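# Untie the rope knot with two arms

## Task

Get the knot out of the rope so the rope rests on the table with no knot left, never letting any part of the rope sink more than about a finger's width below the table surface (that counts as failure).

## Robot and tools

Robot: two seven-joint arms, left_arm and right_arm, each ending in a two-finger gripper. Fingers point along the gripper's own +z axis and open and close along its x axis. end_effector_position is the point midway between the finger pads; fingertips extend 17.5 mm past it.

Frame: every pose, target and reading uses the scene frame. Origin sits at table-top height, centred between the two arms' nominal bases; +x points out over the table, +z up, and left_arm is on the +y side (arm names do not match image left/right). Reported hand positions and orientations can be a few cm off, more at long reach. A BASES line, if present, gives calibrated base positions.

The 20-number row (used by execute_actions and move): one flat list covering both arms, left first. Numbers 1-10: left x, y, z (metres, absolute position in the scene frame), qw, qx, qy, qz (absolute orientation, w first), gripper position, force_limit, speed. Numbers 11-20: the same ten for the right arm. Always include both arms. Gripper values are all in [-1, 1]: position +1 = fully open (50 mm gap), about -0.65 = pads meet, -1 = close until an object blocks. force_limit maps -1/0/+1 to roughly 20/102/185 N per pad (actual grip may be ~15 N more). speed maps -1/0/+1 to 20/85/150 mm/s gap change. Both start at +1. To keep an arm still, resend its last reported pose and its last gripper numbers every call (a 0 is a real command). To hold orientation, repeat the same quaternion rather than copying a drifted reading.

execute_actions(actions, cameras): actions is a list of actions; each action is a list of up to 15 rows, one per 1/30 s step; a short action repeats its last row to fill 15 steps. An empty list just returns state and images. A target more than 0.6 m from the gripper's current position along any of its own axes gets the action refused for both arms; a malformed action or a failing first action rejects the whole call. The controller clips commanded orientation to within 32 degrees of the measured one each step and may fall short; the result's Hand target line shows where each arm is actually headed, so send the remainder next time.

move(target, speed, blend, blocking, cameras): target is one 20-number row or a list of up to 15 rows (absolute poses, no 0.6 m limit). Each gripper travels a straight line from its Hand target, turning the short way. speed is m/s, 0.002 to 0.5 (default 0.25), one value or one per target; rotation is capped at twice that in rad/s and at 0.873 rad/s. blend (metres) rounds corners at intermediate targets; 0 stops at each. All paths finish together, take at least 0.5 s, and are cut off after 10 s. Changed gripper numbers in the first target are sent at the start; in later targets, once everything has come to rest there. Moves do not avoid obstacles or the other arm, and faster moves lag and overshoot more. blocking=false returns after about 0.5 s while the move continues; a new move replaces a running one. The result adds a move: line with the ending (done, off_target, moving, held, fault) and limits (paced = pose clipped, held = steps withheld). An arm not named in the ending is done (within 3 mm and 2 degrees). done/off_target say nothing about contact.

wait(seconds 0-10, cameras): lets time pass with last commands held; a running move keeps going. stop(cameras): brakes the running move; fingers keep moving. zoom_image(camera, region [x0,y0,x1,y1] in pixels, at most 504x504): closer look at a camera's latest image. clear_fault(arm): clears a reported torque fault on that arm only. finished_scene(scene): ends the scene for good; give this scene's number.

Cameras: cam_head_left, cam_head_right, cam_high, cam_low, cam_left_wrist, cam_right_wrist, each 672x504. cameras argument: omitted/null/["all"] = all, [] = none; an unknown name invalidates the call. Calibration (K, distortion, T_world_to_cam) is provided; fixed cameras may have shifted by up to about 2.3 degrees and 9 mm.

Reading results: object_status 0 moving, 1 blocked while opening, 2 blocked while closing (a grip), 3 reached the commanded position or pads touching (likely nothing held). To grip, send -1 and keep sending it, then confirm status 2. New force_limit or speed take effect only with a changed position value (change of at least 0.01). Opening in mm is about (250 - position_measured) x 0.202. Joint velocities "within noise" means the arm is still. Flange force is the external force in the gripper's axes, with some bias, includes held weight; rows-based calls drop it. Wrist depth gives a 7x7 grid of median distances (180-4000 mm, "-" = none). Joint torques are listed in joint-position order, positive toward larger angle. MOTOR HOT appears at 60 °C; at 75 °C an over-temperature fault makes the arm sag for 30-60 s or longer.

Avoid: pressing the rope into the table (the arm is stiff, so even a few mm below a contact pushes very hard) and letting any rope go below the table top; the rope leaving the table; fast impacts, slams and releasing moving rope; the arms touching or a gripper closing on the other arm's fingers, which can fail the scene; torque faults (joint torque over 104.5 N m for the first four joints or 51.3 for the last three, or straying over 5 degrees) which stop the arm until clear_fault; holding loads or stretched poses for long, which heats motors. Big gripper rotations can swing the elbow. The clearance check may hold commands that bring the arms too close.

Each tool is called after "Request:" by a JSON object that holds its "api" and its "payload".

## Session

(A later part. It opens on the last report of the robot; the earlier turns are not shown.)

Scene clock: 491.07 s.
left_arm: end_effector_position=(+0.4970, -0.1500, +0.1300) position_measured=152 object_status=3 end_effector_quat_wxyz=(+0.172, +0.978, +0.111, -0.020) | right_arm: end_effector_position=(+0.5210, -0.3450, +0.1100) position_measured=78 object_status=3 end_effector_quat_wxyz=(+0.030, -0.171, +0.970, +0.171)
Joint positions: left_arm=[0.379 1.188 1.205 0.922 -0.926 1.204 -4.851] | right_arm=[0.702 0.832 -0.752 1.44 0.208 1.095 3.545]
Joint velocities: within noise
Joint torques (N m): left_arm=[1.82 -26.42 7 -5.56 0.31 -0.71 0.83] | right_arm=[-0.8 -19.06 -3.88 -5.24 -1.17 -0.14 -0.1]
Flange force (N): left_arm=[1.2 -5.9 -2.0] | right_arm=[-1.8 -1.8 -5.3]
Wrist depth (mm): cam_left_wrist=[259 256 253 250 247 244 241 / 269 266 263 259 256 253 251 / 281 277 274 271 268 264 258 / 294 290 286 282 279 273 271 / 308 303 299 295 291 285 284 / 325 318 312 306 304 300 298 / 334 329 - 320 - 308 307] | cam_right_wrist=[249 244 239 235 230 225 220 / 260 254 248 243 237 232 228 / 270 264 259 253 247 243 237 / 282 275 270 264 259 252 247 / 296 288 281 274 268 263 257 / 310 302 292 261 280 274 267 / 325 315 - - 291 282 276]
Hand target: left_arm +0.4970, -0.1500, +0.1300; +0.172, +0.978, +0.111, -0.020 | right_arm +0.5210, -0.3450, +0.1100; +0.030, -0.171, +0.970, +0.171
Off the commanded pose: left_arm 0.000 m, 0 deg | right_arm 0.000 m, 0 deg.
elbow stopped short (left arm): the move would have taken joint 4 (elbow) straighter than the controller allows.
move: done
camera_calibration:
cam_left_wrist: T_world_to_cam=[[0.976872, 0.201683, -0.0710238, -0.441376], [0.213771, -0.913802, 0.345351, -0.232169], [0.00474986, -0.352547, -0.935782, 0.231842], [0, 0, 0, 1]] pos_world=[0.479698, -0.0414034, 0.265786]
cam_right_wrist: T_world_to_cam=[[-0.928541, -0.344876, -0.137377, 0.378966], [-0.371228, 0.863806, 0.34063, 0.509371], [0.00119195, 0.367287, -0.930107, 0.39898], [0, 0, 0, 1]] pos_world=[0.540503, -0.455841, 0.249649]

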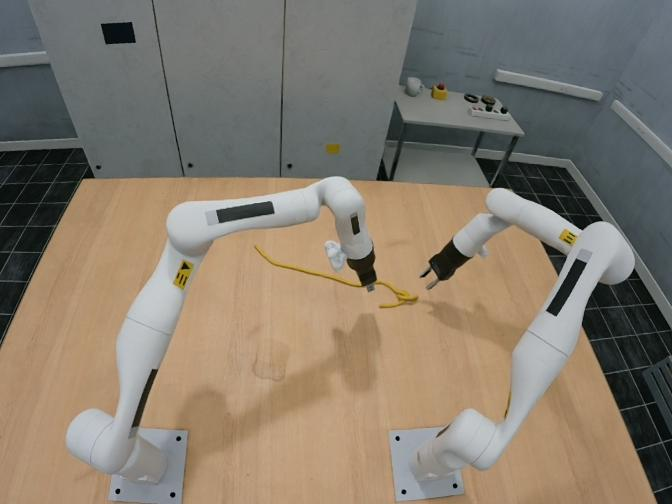

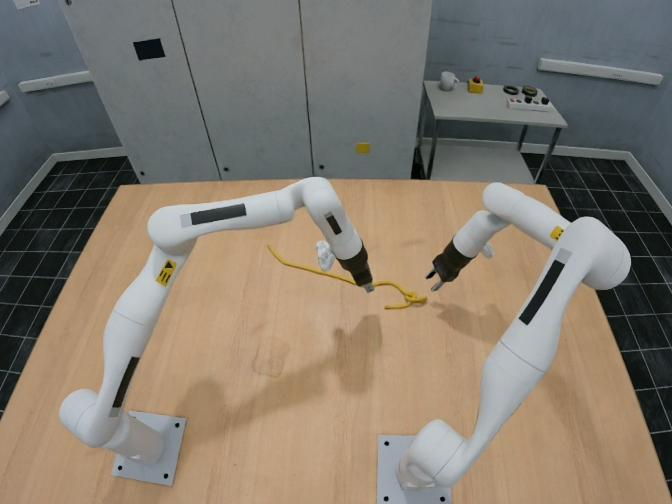

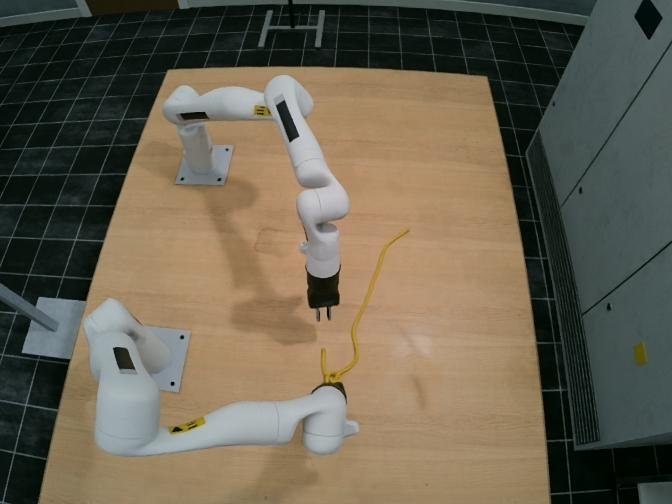

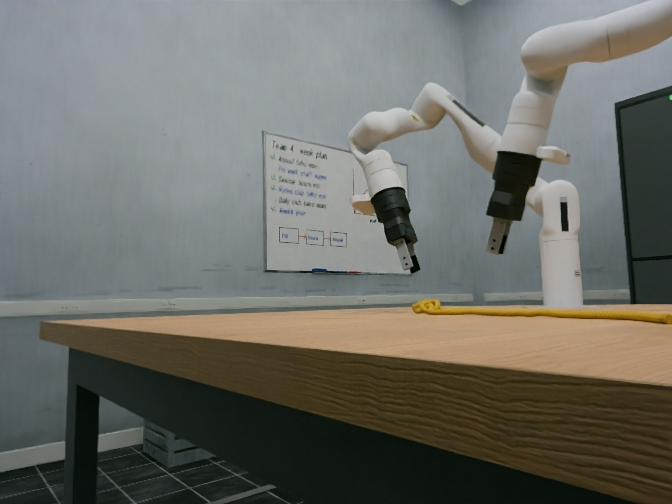

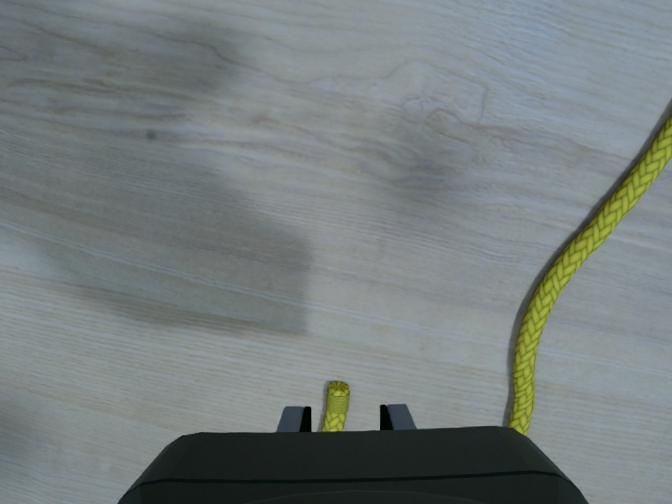

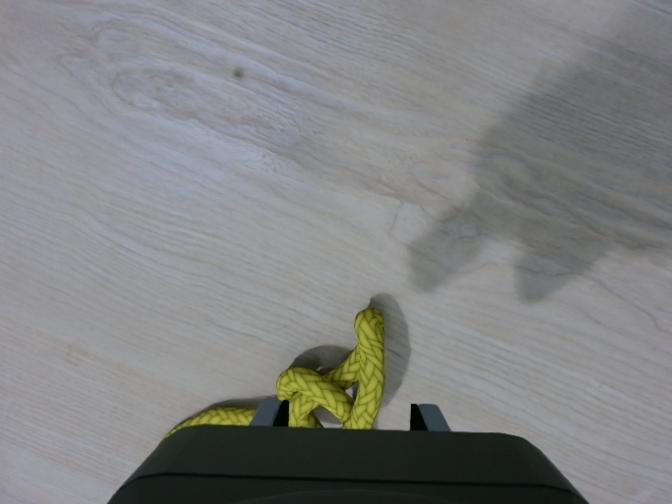

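Request:
{"api": "move", "payload": {"target": [[0.496,-0.220,0.06,0.1725,0.9785,0.1115,-0.0197,0,-0.8,-0.5,0.5165,-0.328,0.06,0.0301,-0.171,0.970,0.171,0.5,-0.8,-0.5],[0.496,-0.220,0.024,0.1725,0.9785,0.1115,-0.0197,0,-0.8,-0.5,0.5165,-0.328,0.024,0.0301,-0.171,0.970,0.171,0.5,-0.8,-0.5],[0.496,-0.220,0.024,0.1725,0.9785,0.1115,-0.0197,-1,-0.8,-0.5,0.5165,-0.328,0.024,0.0301,-0.171,0.970,0.171,-1,-0.8,-0.5]], "speed": [0.15,0.06,0.05], "cameras": ["cam_left_wrist","cam_right_wrist"]}}

Request:
{"api": "move", "payload": {"target": [0.497,-0.250,0.024,0.1725,0.9785,0.1115,-0.0197,-1,-0.8,-0.5,0.5165,-0.328,0.024,0.0301,-0.171,0.970,0.171,-1,-0.8,-0.5], "speed": 0.04}}

Request:
{"api": "zoom_image", "payload": {"camera": "cam_head_right", "region": [360, 250, 460, 330]}}

Request:
{"api": "zoom_image", "payload": {"camera": "cam_high", "region": [290, 340, 390, 420]}}

Scene clock: 515.10 s.
left_arm: end_effector_position=(+0.4960, -0.2200, +0.0240) position_measured=209 object_status=2 end_effector_quat_wxyz=(+0.172, +0.978, +0.112, -0.020) | right_arm: end_effector_position=(+0.5165, -0.3280, +0.0239) position_measured=205 object_status=2 end_effector_quat_wxyz=(+0.030, -0.171, +0.970, +0.171)
Joint positions: left_arm=[0.565 1.393 1.147 0.67 -0.984 1.137 -4.912] | right_arm=[0.661 0.945 -0.7 1.543 0.271 0.885 3.52]
Joint velocities: within noise
Joint torques (N m): left_arm=[1.57 -28.64 5.47 -4.63 0.3 -0.87 0.56] | right_arm=[-1.16 -16.81 -3.08 -3.34 -0.53 -0.75 -0.07]
Flange force (N): left_arm=[0.6 -4.9 -3.3] | right_arm=[-1.9 -0.5 -11.9]
Wrist depth (mm): cam_left_wrist=[- - - - - - - / - - - - - - - / - - - - - - - / - - - - - - - / 185 183 - - - - - / 193 189 186 184 183 181 - / - 195 - - - 184 -] | cam_right_wrist=[- - - - - - - / - - - - - - - / - - - - - - - / 184 182 - - - - - / 192 186 183 181 - - - / 201 196 191 184 183 - - / 207 203 198 - - 183 -]
Hand target: left_arm +0.4960, -0.2200, +0.0240; +0.172, +0.978, +0.112, -0.020 | right_arm +0.5165, -0.3280, +0.0240; +0.030, -0.171, +0.970, +0.171
Off the commanded pose: left_arm 0.000 m, 0 deg | right_arm 0.000 m, 0 deg.
move: done
camera_calibration:
cam_left_wrist: T_world_to_cam=[[0.976873, 0.201743, -0.0708459, -0.433832], [0.213763, -0.913776, 0.345424, -0.25932], [0.00494956, -0.35258, -0.935769, 0.107874], [0, 0, 0, 1]] pos_world=[0.478698, -0.111404, 0.159785]
cam_right_wrist: T_world_to_cam=[[-0.928541, -0.34491, -0.13729, 0.368794], [-0.371228, 0.863792, 0.340664, 0.522332], [0.00109196, 0.367287, -0.930107, 0.312713], [0, 0, 0, 1]] pos_world=[0.536003, -0.438841, 0.163549]
Images, in order (width x height): cam_left_wrist 672x504, cam_right_wrist 672x504.

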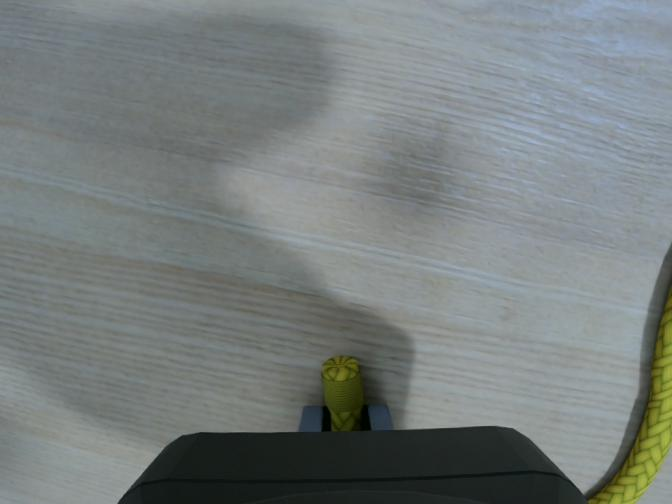

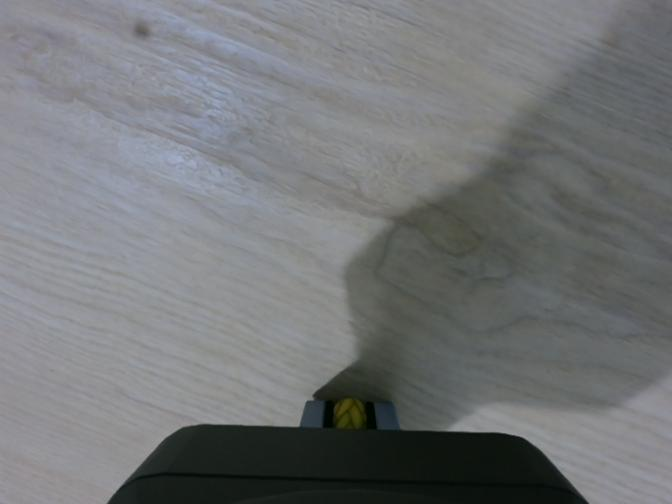

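Scene clock: 516.47 s.
left_arm: end_effector_position=(+0.4970, -0.2500, +0.0240) position_measured=209 object_status=2 end_effector_quat_wxyz=(+0.173, +0.978, +0.112, -0.020) | right_arm: end_effector_position=(+0.5165, -0.3280, +0.0240) position_measured=205 object_status=2 end_effector_quat_wxyz=(+0.030, -0.171, +0.970, +0.171)
Joint positions: left_arm=[0.689 1.445 1.16 0.414 -0.972 1.22 -5.011] | right_arm=[0.661 0.945 -0.7 1.543 0.271 0.885 3.52]
Joint velocities: within noise
Joint torques (N m): left_arm=[1.92 -27.22 2.88 -4.16 0.25 -0.8 0.51] | right_arm=[-0.94 -17.54 -3.27 -3.54 -0.65 -0.63 -0.07]
Flange force (N): left_arm=no reading | right_arm=[-2.2 -0.8 -10.1]
Wrist depth (mm): cam_left_wrist=[- - - - - - - / - - - - - - - / - - - - - - - / - - - - - - - / 185 182 - - - - - / 192 189 186 184 183 182 - / - 195 - - - 184 -] | cam_right_wrist=[- - - - - - - / - - - - - - - / - - - - - - - / 184 182 - - - - - / 191 186 183 181 - - - / 201 196 191 184 182 - - / 208 203 197 - - 183 -]
Hand target: left_arm +0.4970, -0.2500, +0.0240; +0.173, +0.978, +0.112, -0.020 | right_arm +0.5165, -0.3280, +0.0240; +0.030, -0.171, +0.970, +0.171
Off the commanded pose: left_arm 0.000 m, 0 deg | right_arm 0.000 m, 0 deg.
move: done
camera_calibration:
cam_left_wrist: T_world_to_cam=[[0.97687, 0.201781, -0.0707773, -0.428768], [0.213775, -0.913734, 0.345529, -0.286929], [0.00504966, -0.352667, -0.935735, 0.0971318], [0, 0, 0, 1]] pos_world=[0.479698, -0.141404, 0.159685]
cam_right_wrist: T_world_to_cam=[[-0.928535, -0.344889, -0.137382, 0.368829], [-0.371242, 0.863801, 0.340627, 0.522315], [0.00119195, 0.367287, -0.930107, 0.312752], [0, 0, 0, 1]] pos_world=[0.536003, -0.438841, 0.163649]

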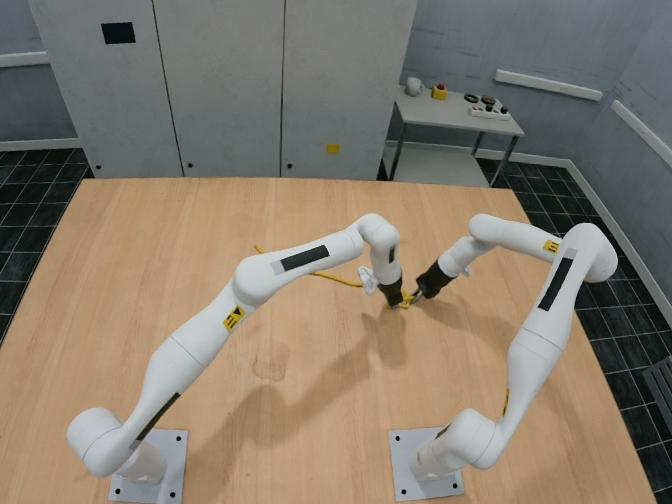

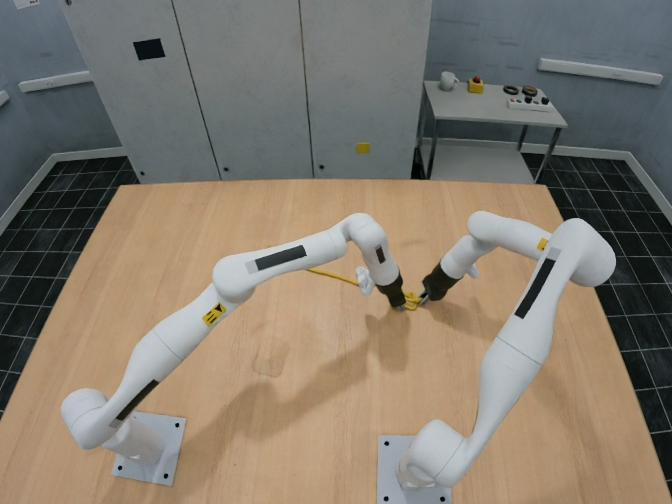

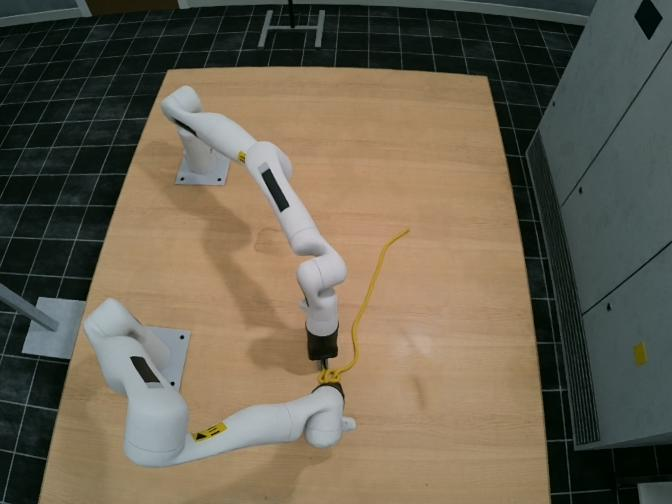

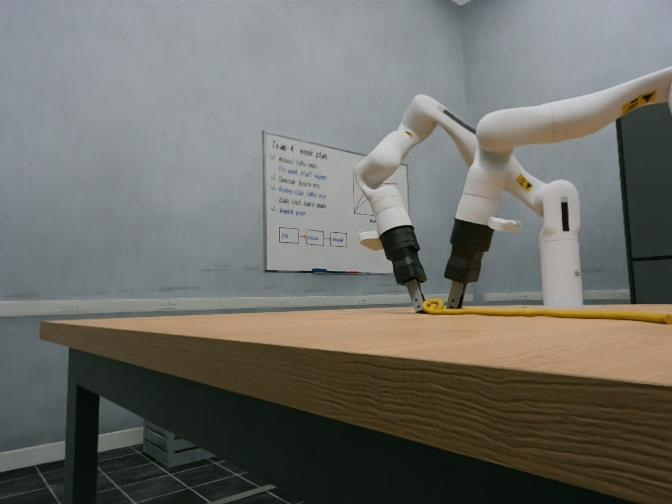

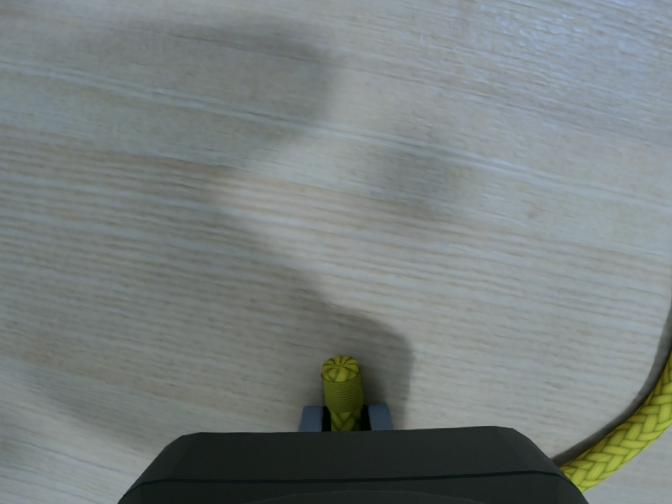

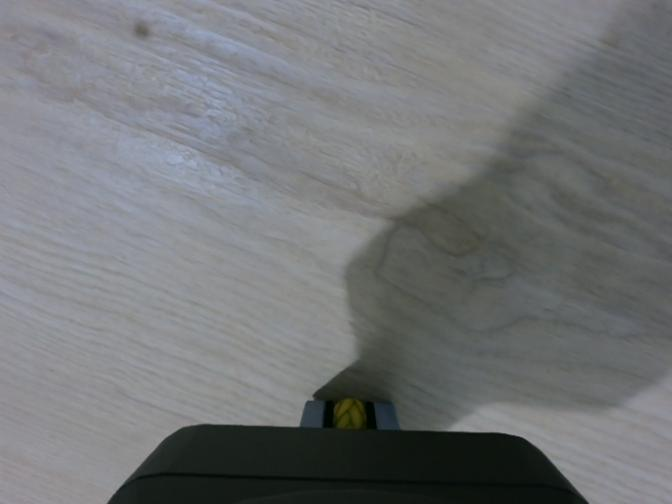

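Scaled by 5.040 from the camera's 672x504 image, which has a finer 960x720 frame.

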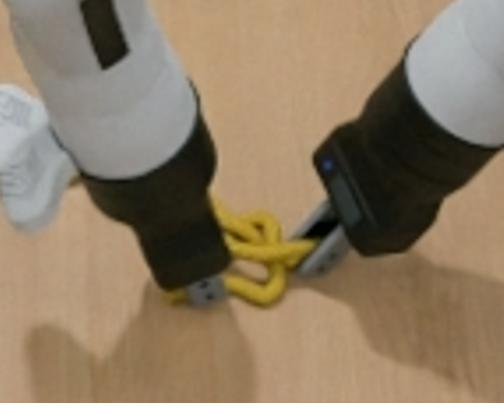

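Scaled by 5.040 from the camera's 672x504 image, which has a finer 960x720 frame.

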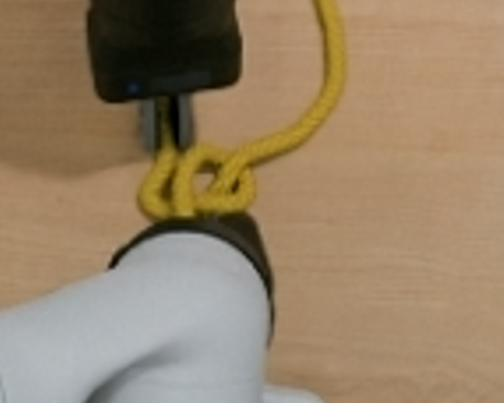

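Request:
{"api": "move", "payload": {"target": [[0.497,-0.250,0.024,0.1725,0.9785,0.1115,-0.0197,-1,-0.8,-0.5,0.5165,-0.328,0.024,0.0301,-0.171,0.970,0.171,0.5,-0.8,-0.5],[0.497,-0.250,0.024,0.1725,0.9785,0.1115,-0.0197,-1,-0.8,-0.5,0.505,-0.36,0.09,0.0301,-0.171,0.970,0.171,0.5,-0.8,-0.5],[0.497,-0.250,0.024,0.1725,0.9785,0.1115,-0.0197,-1,-0.8,-0.5,0.505,-0.335,0.13,0,-0.171,0.985,0,0.2,-0.8,-0.5]], "speed": 0.15, "cameras": ["cam_right_wrist"]}}

Request:
{"api": "zoom_image", "payload": {"camera": "cam_right_wrist", "region": [200, 280, 450, 430]}}

Scene clock: 534.53 s.
left_arm: end_effector_position=(+0.4970, -0.2500, +0.0240) position_measured=209 object_status=2 end_effector_quat_wxyz=(+0.172, +0.978, +0.111, -0.020) | right_arm: end_effector_position=(+0.5050, -0.3350, +0.1300) position_measured=123 object_status=3 end_effector_quat_wxyz=(+0.000, -0.171, +0.985, +0.000)
Joint positions: left_arm=[0.69 1.446 1.16 0.413 -0.972 1.221 -5.012] | right_arm=[0.439 0.642 -0.609 1.579 0.406 1.05 3.237]
Joint velocities: within noise
Joint torques (N m): left_arm=[1.85 -27.14 2.89 -4 0.25 -0.72 0.58] | right_arm=[-0.81 -17.65 -1.73 -5.99 -0.09 -0.16 -0.11]
Flange force (N): left_arm=no reading | right_arm=[-1.4 -2.9 -5.2]
Wrist depth (mm): cam_left_wrist=[- - - - - - - / - - - - - - - / - - - - - - - / - - - - - - - / 185 183 - - - - - / 192 189 186 183 183 182 - / - 195 - - - 184 -] | cam_right_wrist=[292 292 290 289 289 289 288 / 292 292 291 291 290 289 289 / 293 293 292 292 291 290 290 / 295 294 294 292 292 291 291 / 296 295 295 293 294 292 292 / 296 296 295 294 293 293 292 / 297 - - - 295 293 293]
Hand target: left_arm +0.4970, -0.2500, +0.0240; +0.172, +0.978, +0.111, -0.020 | right_arm +0.5050, -0.3350, +0.1300; +0.000, -0.171, +0.985, +0.000
Off the commanded pose: left_arm 0.000 m, 0 deg | right_arm 0.000 m, 0 deg.
move: done
camera_calibration:
cam_right_wrist: T_world_to_cam=[[-0.930476, -0.366181, -0.0112332, 0.347761], [-0.366351, 0.930148, 0.0247313, 0.548754], [0.00139243, 0.0271272, -0.999631, 0.308887], [0, 0, 0, 1]] pos_world=[0.524189, -0.391458, 0.299108]
Images, in order (width x height): cam_right_wrist 672x504.

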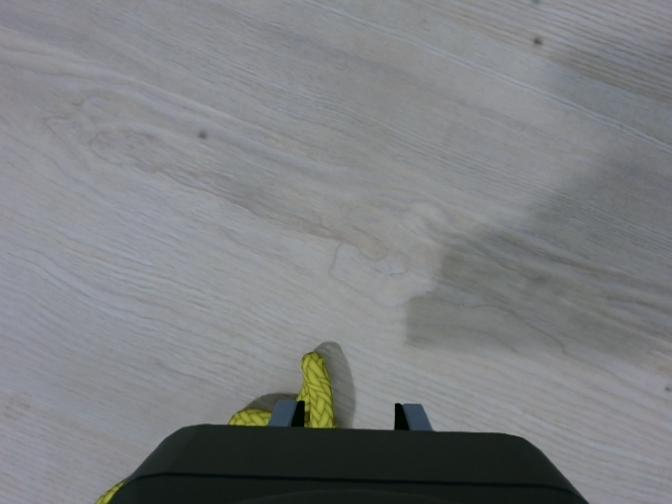

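Scaled by 2.016.

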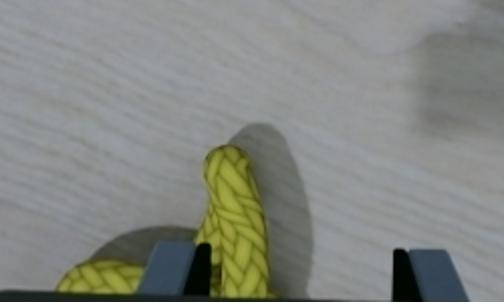

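Request:
{"api": "move", "payload": {"target": [[0.497,-0.250,0.024,0.1725,0.9785,0.1115,-0.0197,0,-0.8,-0.5,0.545,-0.335,0.14,0,0.7071,0.7071,0,0.2,-0.8,-0.5],[0.497,-0.225,0.08,0.1725,0.9785,0.1115,-0.0197,0,-0.8,-0.5,0.545,-0.335,0.14,0,0.7071,0.7071,0,0.2,-0.8,-0.5],[0.50,-0.09,0.15,0.1725,0.9785,0.1115,-0.0197,0,-0.8,-0.5,0.56,-0.29,0.12,0,0.7071,0.7071,0,0.2,-0.8,-0.5]], "speed": 0.2, "cameras": ["cam_right_wrist"]}}

Request:
{"api": "zoom_image", "payload": {"camera": "cam_right_wrist", "region": [230, 200, 480, 400]}}

Scene clock: 551.03 s.
left_arm: end_effector_position=(+0.5000, -0.0900, +0.1500) position_measured=152 object_status=3 end_effector_quat_wxyz=(+0.172, +0.978, +0.111, -0.020) | right_arm: end_effector_position=(+0.5600, -0.2900, +0.1200) position_measured=123 object_status=3 end_effector_quat_wxyz=(+0.000, +0.707, +0.707, +0.000)
Joint positions: left_arm=[0.219 1.114 1.243 1.112 -0.901 1.177 -4.835] | right_arm=[0.037 0.692 -0.118 1.407 0.087 1.048 1.505]
Joint velocities: within noise
Joint torques (N m): left_arm=[1.58 -24.5 7.72 -5.65 0.31 -0.98 0.53] | right_arm=[-0.8 -20.07 0.83 -6.56 -0.11 -0.11 -0.12]
Flange force (N): left_arm=[1.6 -3.9 -2.0] | right_arm=[-1.9 3.8 -4.2]
Wrist depth (mm): cam_left_wrist=[279 276 273 269 266 263 260 / 289 288 283 281 277 273 271 / 302 300 295 292 288 285 280 / 317 312 308 304 300 297 291 / 332 327 323 317 313 307 306 / 348 343 337 332 326 322 321 / 362 355 349 344 - 335 329] | cam_right_wrist=[284 282 282 281 281 280 280 / 284 283 283 282 281 281 280 / 284 284 283 282 282 281 280 / 285 284 283 273 281 281 280 / 285 284 284 283 282 281 281 / 285 285 284 284 283 283 281 / 286 285 - - 283 282 282]
Hand target: left_arm +0.5000, -0.0900, +0.1500; +0.173, +0.978, +0.111, -0.020 | right_arm +0.5600, -0.2900, +0.1200; +0.000, +0.707, +0.707, +0.000
Off the commanded pose: left_arm 0.000 m, 0 deg | right_arm 0.000 m, 0 deg.
move: done
camera_calibration:
cam_right_wrist: T_world_to_cam=[[-0.0311926, 0.99945, -0.0112528, 0.307736], [0.9992, 0.0314627, 0.0246822, -0.498044], [0.0250227, -0.0104739, -0.999632, 0.273453], [0, 0, 0, 1]] pos_world=[0.500402, -0.289033, 0.289108]
Images, in order (width x height): cam_right_wrist 672x504.

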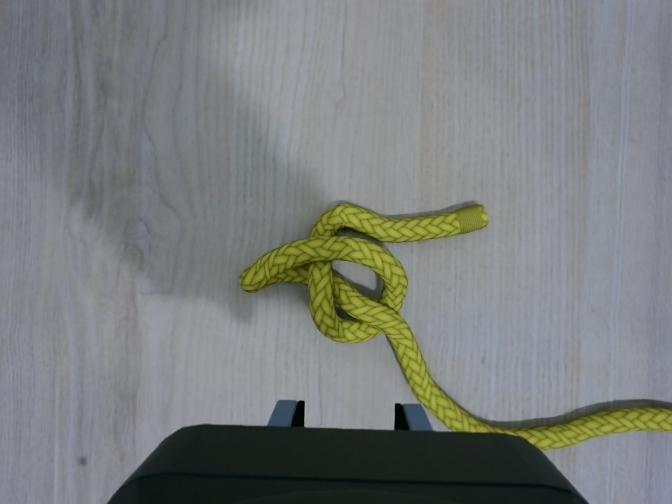

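Scaled by 2.016.

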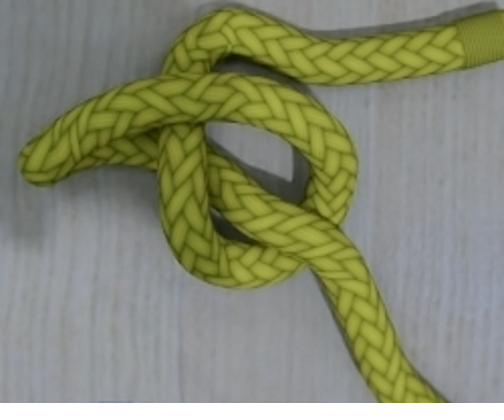

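Request:
{"api": "move", "payload": {"target": [[0.50,-0.09,0.15,0,0.7071,0.7071,0,-0.1,-0.8,-0.5,0.515,-0.37,0.11,0.0522,-0.1656,0.9392,0.2961,0.4,-0.8,-0.5],[0.54,-0.18,0.11,0,0.7071,0.7071,0,-0.1,-0.8,-0.5,0.521,-0.325,0.06,0.0522,-0.1656,0.9392,0.2961,0.4,-0.8,-0.5],[0.54,-0.21,0.11,0,0.7071,0.7071,0,-0.1,-0.8,-0.5,0.521,-0.323,0.025,0.0522,-0.1656,0.9392,0.2961,0.4,-0.8,-0.5],[0.54,-0.21,0.11,0,0.7071,0.7071,0,-0.1,-0.8,-0.5,0.521,-0.323,0.025,0.0522,-0.1656,0.9392,0.2961,-1,-0.8,-0.5]], "speed": [0.25,0.2,0.06,0.06], "cameras": ["cam_left_wrist","cam_right_wrist","cam_head_right"]}}

Request:
{"api": "zoom_image", "payload": {"camera": "cam_head_right", "region": [360, 250, 460, 330]}}

Scene clock: 583.80 s.
left_arm: end_effector_position=(+0.5394, -0.2093, +0.1098) position_measured=167 object_status=3 end_effector_quat_wxyz=(+0.124, +0.702, +0.702, -0.015) | right_arm: end_effector_position=(+0.5210, -0.3230, +0.0249) position_measured=205 object_status=2 end_effector_quat_wxyz=(+0.052, -0.166, +0.939, +0.296)
Joint positions: left_arm=[0.851 1.374 0.838 0.035 -0.83 1.493 -3.823] | right_arm=[0.832 1.131 -0.879 1.416 0.225 1.025 3.653]
Joint velocities: within noise
Joint torques (N m): left_arm=[1.55 -31.09 -0.35 -7.05 -0.02 -0.71 0.58] | right_arm=[-0.79 -19.9 -5.98 -2.54 -1.77 0.09 -0.11]
Flange force (N): left_arm=no reading | right_arm=[-3.2 -2.1 -5.5]
Wrist depth (mm): cam_left_wrist=[276 268 259 252 244 237 231 / 282 273 264 256 248 242 235 / 288 278 269 261 253 246 240 / 294 284 265 266 259 251 244 / 246 260 262 272 264 256 248 / 304 297 287 276 269 259 254 / 311 302 - 284 265 262 -] | cam_right_wrist=[- - - - - - - / - - - - - - - / - - - - - - - / 185 - - - - - - / 200 190 185 - - - - / 223 210 199 184 184 - - / 240 223 212 - - - -]
Hand target: left_arm +0.5394, -0.2093, +0.1098; +0.124, +0.702, +0.702, -0.015 | right_arm +0.5210, -0.3230, +0.0250; +0.052, -0.166, +0.939, +0.296
Off the commanded pose: left_arm 0.001 m, 14 deg | right_arm 0.000 m, 0 deg.
elbow stopped short (left arm): the move would have taken joint 4 (elbow) straighter than the controller allows.
move: off_target (left_arm)
camera_calibration:
cam_left_wrist: T_world_to_cam=[[0.0262019, 0.981209, -0.191162, 0.216843], [0.985784, 0.00638614, 0.167897, -0.492737], [0.165963, -0.192844, -0.967092, 0.141711], [0, 0, 0, 1]] pos_world=[0.456532, -0.182293, 0.261229]
cam_right_wrist: T_world_to_cam=[[-0.928546, -0.297566, -0.221939, 0.39218], [-0.371216, 0.746232, 0.552573, 0.476008], [0.00119179, 0.595476, -0.803372, 0.38224], [0, 0, 0, 1]] pos_world=[0.540403, -0.466128, 0.131092]
Images, in order (width x height): cam_head_right 672x504, cam_left_wrist 672x504, cam_right_wrist 672x504.

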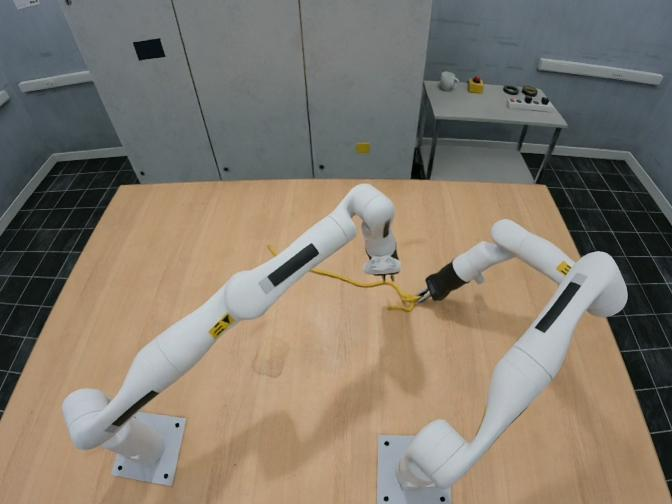

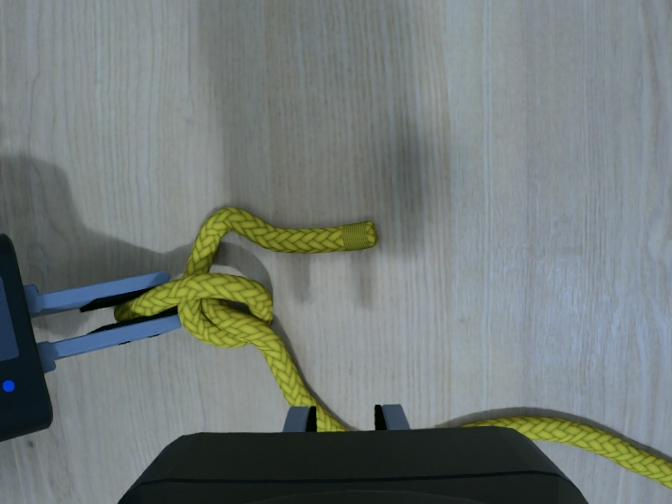

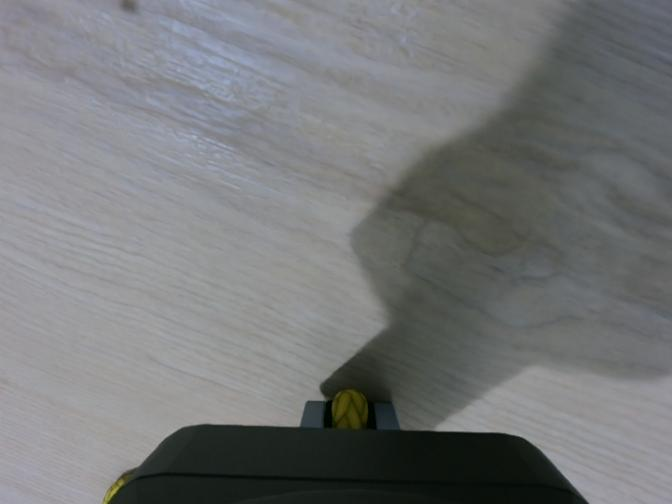

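Scaled by 5.040 from the camera's 672x504 image, which has a finer 960x720 frame.

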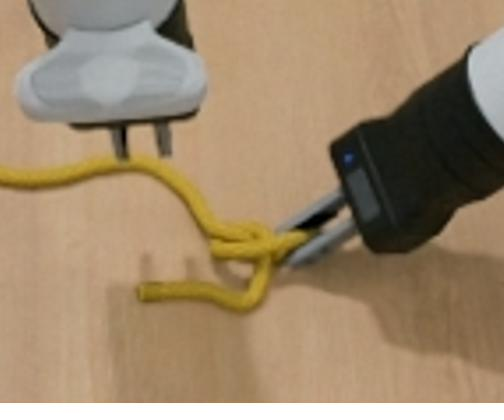

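Request:
{"api": "move", "payload": {"target": [[0.50,-0.21,0.11,0.0739,0.7032,0.7032,-0.0739,-0.1,-0.8,-0.5,0.521,-0.323,0.025,0.0522,-0.1656,0.9392,0.2961,0.4,-0.8,-0.5],[0.50,-0.27,0.09,0.0739,0.7032,0.7032,-0.0739,-0.1,-0.8,-0.5,0.525,-0.339,0.025,0.0522,-0.1656,0.9392,0.2961,0.4,-0.8,-0.5],[0.50,-0.27,0.09,0.0739,0.7032,0.7032,-0.0739,-0.1,-0.8,-0.5,0.525,-0.339,0.025,0.0522,-0.1656,0.9392,0.2961,-1,-0.8,-0.5]], "speed": [0.2,0.1,0.06], "cameras": ["cam_left_wrist","cam_head_right"]}}

Scene clock: 623.93 s.
left_arm: end_effector_position=(+0.4994, -0.2693, +0.0898) position_measured=167 object_status=3 end_effector_quat_wxyz=(+0.144, +0.694, +0.700, -0.085) | right_arm: end_effector_position=(+0.5250, -0.3390, +0.0249) position_measured=208 object_status=2 end_effector_quat_wxyz=(+0.052, -0.166, +0.939, +0.296)
Joint positions: left_arm=[0.886 1.415 0.896 0.035 -0.764 1.394 -3.781] | right_arm=[0.841 1.145 -0.876 1.369 0.228 1.066 3.676]
Joint velocities: within noise
Joint torques (N m): left_arm=[1.59 -31.48 0.03 -6.92 0.34 -0.96 0.56] | right_arm=[-0.81 -20.27 -5.85 -2.64 -1.77 0.05 -0.09]
Flange force (N): left_arm=no reading | right_arm=[-3.2 -2.2 -5.7]
Wrist depth (mm): cam_left_wrist=[288 273 257 243 232 221 212 / 292 275 260 246 235 223 214 / 296 279 262 249 238 226 217 / 300 282 266 252 240 229 219 / 305 287 269 255 240 231 221 / 200 284 271 255 242 231 224 / - - - - 242 236 -] | cam_right_wrist=[- - - - - - - / - - - - - - - / - - - - - - - / 185 - - - - - - / 201 190 185 - - - - / 223 210 199 185 183 - - / 240 223 212 - - - -]
Hand target: left_arm +0.4995, -0.2693, +0.0898; +0.144, +0.694, +0.700, -0.085 | right_arm +0.5250, -0.3390, +0.0250; +0.052, -0.166, +0.939, +0.296
Off the commanded pose: left_arm 0.001 m, 8 deg | right_arm 0.000 m, 0 deg.
elbow stopped short (left arm): the move would have taken joint 4 (elbow) straighter than the controller allows.
move: off_target (left_arm)
camera_calibration:
cam_left_wrist: T_world_to_cam=[[0.0160591, 0.948472, -0.316453, 0.280448], [0.995301, 0.0150617, 0.0956514, -0.445559], [0.095489, -0.316503, -0.943773, 0.117254], [0, 0, 0, 1]] pos_world=[0.427766, -0.222175, 0.242029]
Images, in order (width x height): cam_head_right 672x504, cam_left_wrist 672x504.

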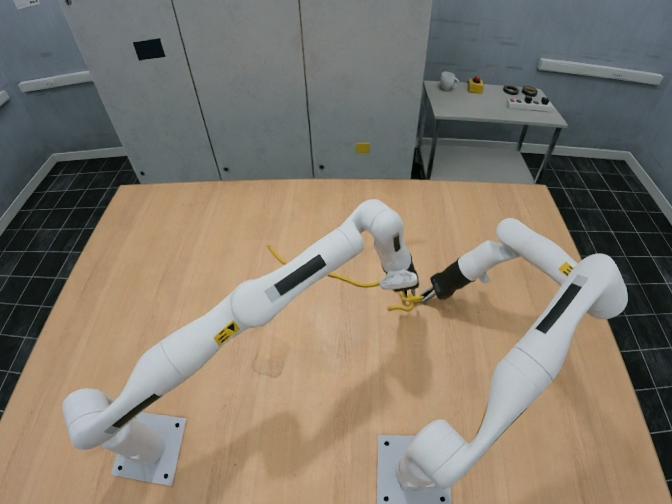

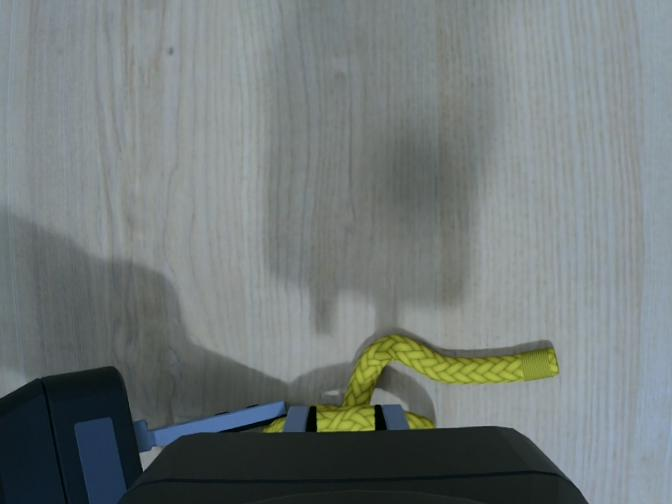

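Request:
{"api": "move", "payload": {"target": [[0.492,-0.2865,0.05,0.144,0.694,0.700,-0.085,-0.1,-0.8,-0.5,0.525,-0.339,0.025,0.0522,-0.1656,0.9392,0.2961,-1,-0.8,-0.5],[0.492,-0.2865,0.026,0.144,0.694,0.700,-0.085,-0.1,-0.8,-0.5,0.525,-0.339,0.025,0.0522,-0.1656,0.9392,0.2961,-1,-0.8,-0.5],[0.492,-0.2865,0.026,0.144,0.694,0.700,-0.085,-1,-0.8,-0.5,0.525,-0.339,0.025,0.0522,-0.1656,0.9392,0.2961,-1,-0.8,-0.5],[0.508,-0.289,0.026,0.144,0.694,0.700,-0.085,-1,-0.8,-0.5,0.525,-0.339,0.025,0.0522,-0.1656,0.9392,0.2961,-1,-0.8,-0.5]], "speed": [0.1,0.05,0.05,0.03], "cameras": ["cam_left_wrist","cam_head_right"]}}

Request:
{"api": "zoom_image", "payload": {"camera": "cam_head_right", "region": [370, 260, 450, 330]}}

Scene clock: 638.10 s.
left_arm: end_effector_position=(+0.5074, -0.2884, +0.0260) position_measured=251 object_status=3 end_effector_quat_wxyz=(+0.163, +0.691, +0.699, -0.088) | right_arm: end_effector_position=(+0.5250, -0.3390, +0.0250) position_measured=208 object_status=2 end_effector_quat_wxyz=(+0.052, -0.166, +0.939, +0.296)
Joint positions: left_arm=[0.894 1.508 0.891 0.035 -0.761 1.261 -3.786] | right_arm=[0.841 1.145 -0.876 1.369 0.228 1.066 3.675]
Joint velocities: within noise
Joint torques (N m): left_arm=[1.55 -31.99 0.17 -7.04 0.37 -0.93 0.59] | right_arm=[-0.81 -20.38 -6.05 -2.61 -1.87 0.17 -0.08]
Flange force (N): left_arm=no reading | right_arm=[-3.2 -2.4 -5.3]
Wrist depth (mm): cam_left_wrist=[210 198 186 - - - - / 214 202 190 182 - - - / 218 205 192 183 - - - / 222 207 195 185 - - - / 226 212 198 186 - - - / 230 215 201 189 182 - - / - 217 - - - - -] | cam_right_wrist=[- - - - - - - / - - - - - - - / - - - - - - - / 185 - - - - - - / 201 190 185 - - - - / 223 210 199 185 184 - - / 240 223 212 - - - -]
Hand target: left_arm +0.5075, -0.2883, +0.0259; +0.163, +0.691, +0.699, -0.088 | right_arm +0.5250, -0.3390, +0.0250; +0.052, -0.166, +0.939, +0.296
Off the commanded pose: left_arm 0.001 m, 2 deg | right_arm 0.000 m, 0 deg.
elbow stopped short (left arm): the move would have taken joint 4 (elbow) straighter than the controller allows.
move: done
camera_calibration:
cam_left_wrist: T_world_to_cam=[[0.0192725, 0.937997, -0.346107, 0.274278], [0.992778, 0.0230448, 0.117736, -0.444073], [0.118412, -0.345876, -0.930778, 0.0297726], [0, 0, 0, 1]] pos_world=[0.432055, -0.236741, 0.174924]
Images, in order (width x height): cam_head_right 672x504, cam_left_wrist 672x504.

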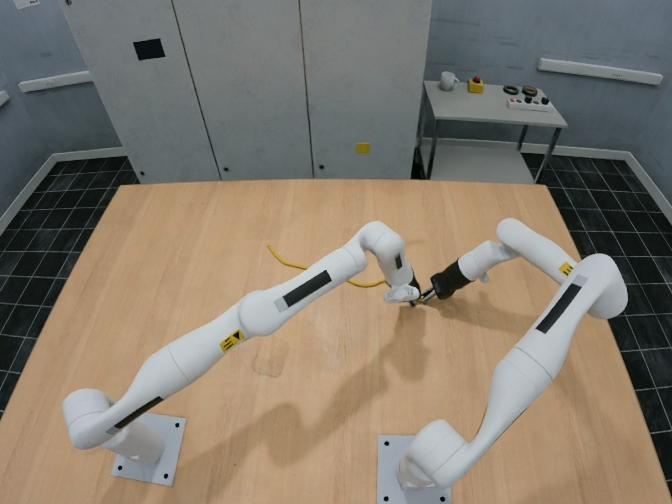

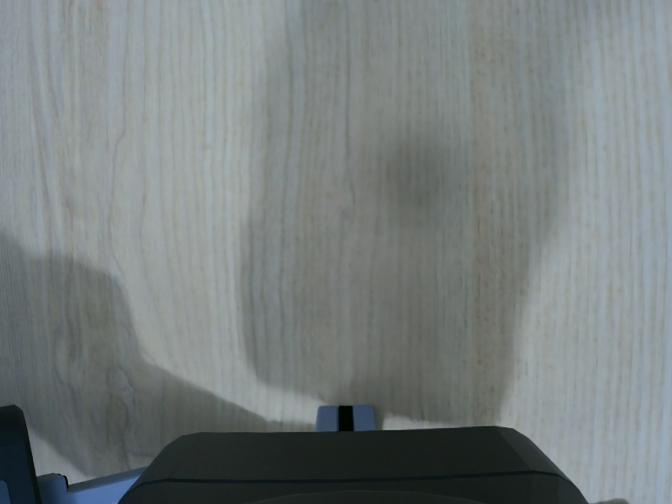

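Scaled by 6.300 from the camera's 672x504 image, which has a finer 960x720 frame.

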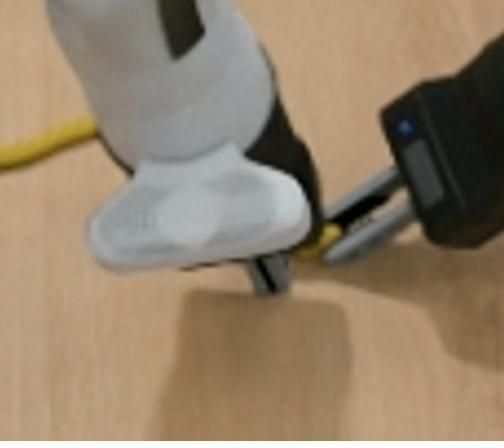

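Request:
{"api": "move", "payload": {"target": [[0.508,-0.289,0.09,0.144,0.694,0.700,-0.085,-1,-0.8,-0.5,0.525,-0.339,0.025,0.0522,-0.1656,0.9392,0.2961,-1,-0.8,-0.5],[0.54,-0.24,0.11,0.144,0.694,0.700,-0.085,-0.1,-0.8,-0.5,0.525,-0.339,0.025,0.0522,-0.1656,0.9392,0.2961,-1,-0.8,-0.5]], "speed": 0.15, "cameras": ["cam_left_wrist"]}}

Request:
{"api": "zoom_image", "payload": {"camera": "cam_left_wrist", "region": [100, 200, 450, 430]}}

Scene clock: 647.47 s.
left_arm: end_effector_position=(+0.5396, -0.2395, +0.1099) position_measured=167 object_status=3 end_effector_quat_wxyz=(+0.151, +0.693, +0.700, -0.086) | right_arm: end_effector_position=(+0.5250, -0.3390, +0.0250) position_measured=208 object_status=2 end_effector_quat_wxyz=(+0.052, -0.166, +0.939, +0.296)
Joint positions: left_arm=[0.817 1.389 0.902 0.035 -0.75 1.414 -3.845] | right_arm=[0.841 1.145 -0.876 1.369 0.228 1.066 3.675]
Joint velocities: within noise
Joint torques (N m): left_arm=[1.61 -31.38 -0.14 -6.85 0.38 -0.95 0.6] | right_arm=[-0.83 -20.42 -6.1 -2.64 -1.85 0.18 -0.11]
Flange force (N): left_arm=no reading | right_arm=[-3.1 -2.5 -5.2]
Wrist depth (mm): cam_left_wrist=[313 296 279 264 250 238 228 / 320 300 283 268 254 241 231 / 324 303 287 272 257 244 234 / 320 307 291 275 261 247 236 / 222 263 271 260 260 249 238 / 215 311 298 271 265 251 241 / - 318 - 289 263 255 -] | cam_right_wrist=[- - - - - - - / - - - - - - - / - - - - - - - / 185 - - - - - - / 201 190 185 - - - - / 223 210 199 185 184 - - / 241 223 212 - - - -]
Hand target: left_arm +0.5396, -0.2395, +0.1099; +0.151, +0.693, +0.700, -0.086 | right_arm +0.5250, -0.3390, +0.0250; +0.052, -0.166, +0.939, +0.296
Off the commanded pose: left_arm 0.001 m, 1 deg | right_arm 0.000 m, 0 deg.
elbow stopped short (left arm): the move would have taken joint 4 (elbow) straighter than the controller allows.
move: done
camera_calibration:
cam_left_wrist: T_world_to_cam=[[0.0173294, 0.94481, -0.327161, 0.257592], [0.994311, 0.0181088, 0.104964, -0.487633], [0.105095, -0.327119, -0.939121, 0.133534], [0, 0, 0, 1]] pos_world=[0.466361, -0.190863, 0.260863]
Images, in order (width x height): cam_left_wrist 672x504.

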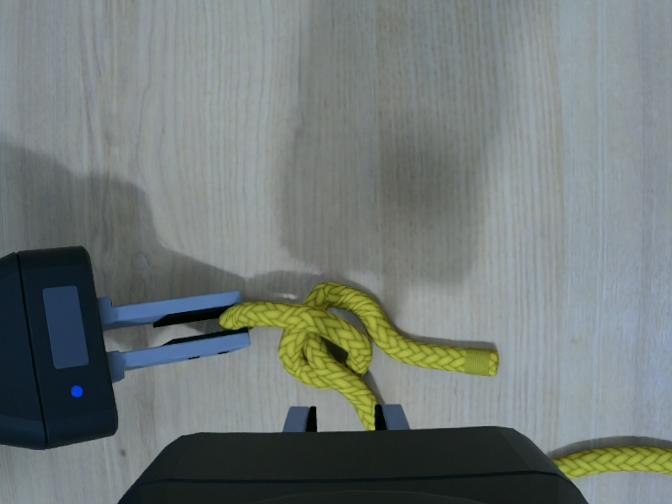

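Scaled by 1.440.

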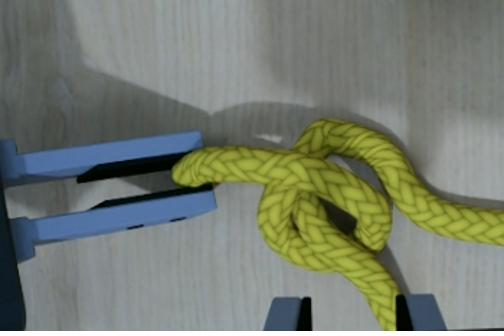

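Request:
{"api": "move", "payload": {"target": [[0.535,-0.215,0.11,0.1688,0.9576,-0.2299,0.0405,0,-0.8,-0.5,0.525,-0.339,0.025,0.0522,-0.1656,0.9392,0.2961,-1,-0.8,-0.5],[0.535,-0.248,0.06,0.1688,0.9576,-0.2299,0.0405,0,-0.8,-0.5,0.525,-0.339,0.025,0.0522,-0.1656,0.9392,0.2961,-1,-0.8,-0.5],[0.535,-0.248,0.024,0.1688,0.9576,-0.2299,0.0405,0,-0.8,-0.5,0.525,-0.339,0.025,0.0522,-0.1656,0.9392,0.2961,-1,-0.8,-0.5],[0.535,-0.248,0.024,0.1688,0.9576,-0.2299,0.0405,-1,-0.8,-0.5,0.525,-0.339,0.025,0.0522,-0.1656,0.9392,0.2961,-1,-0.8,-0.5]], "speed": [0.2,0.1,0.05,0.05], "cameras": ["cam_left_wrist","cam_head_right"]}}

Request:
{"api": "zoom_image", "payload": {"camera": "cam_head_right", "region": [370, 260, 450, 330]}}

Scene clock: 685.13 s.
left_arm: end_effector_position=(+0.5344, -0.2474, +0.0238) position_measured=209 object_status=2 end_effector_quat_wxyz=(+0.176, +0.956, -0.228, +0.051) | right_arm: end_effector_position=(+0.5250, -0.3390, +0.0250) position_measured=208 object_status=2 end_effector_quat_wxyz=(+0.052, -0.166, +0.939, +0.296)
Joint positions: left_arm=[0.797 1.514 1.071 0.035 -0.833 1.326 -5.937] | right_arm=[0.841 1.145 -0.876 1.369 0.228 1.066 3.675]
Joint velocities: within noise
Joint torques (N m): left_arm=[0.07 -18.6 -1.91 -3.3 -1.05 -0.66 0.51] | right_arm=[-0.83 -20.39 -6.08 -2.63 -1.83 0.15 -0.1]
Flange force (N): left_arm=no reading | right_arm=[-3.1 -2.4 -5.3]
Wrist depth (mm): cam_left_wrist=[- - - - - - - / - - - - - - - / - - - - - - - / - - - - - 183 185 / - - - - 182 189 193 / - - - - 187 198 203 / - - - - - 204 -] | cam_right_wrist=[- - - - - - - / - - - - - - - / - - - - - - - / 185 - - - - - - / 200 190 185 - - - - / 223 210 199 185 184 - - / 240 223 212 - - - -]
Hand target: left_arm +0.5345, -0.2474, +0.0240; +0.176, +0.956, -0.228, +0.052 | right_arm +0.5250, -0.3390, +0.0250; +0.052, -0.166, +0.939, +0.296
Off the commanded pose: left_arm 0.001 m, 2 deg | right_arm 0.000 m, 0 deg.
elbow stopped short (left arm): the move would have taken joint 4 (elbow) straighter than the controller allows.
move: done
camera_calibration:
cam_left_wrist: T_world_to_cam=[[0.885503, -0.426402, 0.184568, -0.578574], [-0.464404, -0.824721, 0.322744, 0.0925399], [0.0145986, -0.371505, -0.928316, 0.0878391], [0, 0, 0, 1]] pos_world=[0.554023, -0.137753, 0.158462]
Images, in order (width x height): cam_head_right 672x504, cam_left_wrist 672x504.

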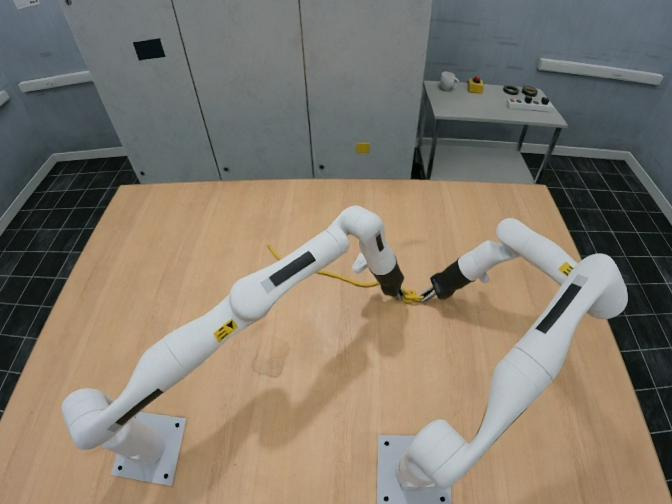

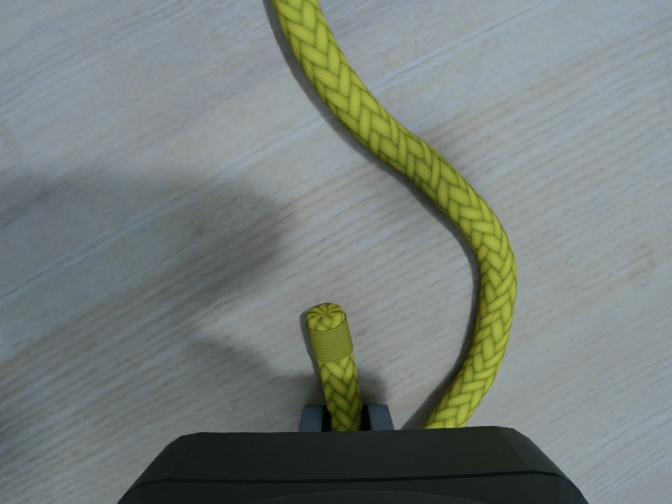

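Scaled by 6.300 from the camera's 672x504 image, which has a finer 960x720 frame.

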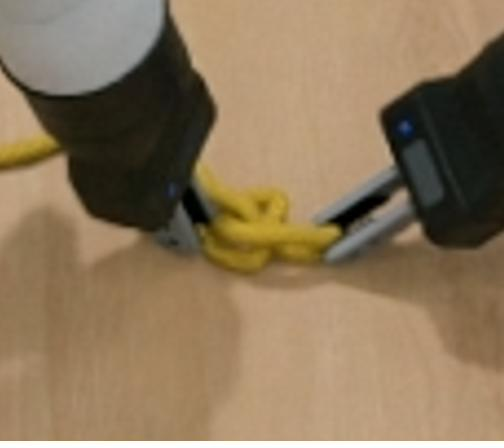

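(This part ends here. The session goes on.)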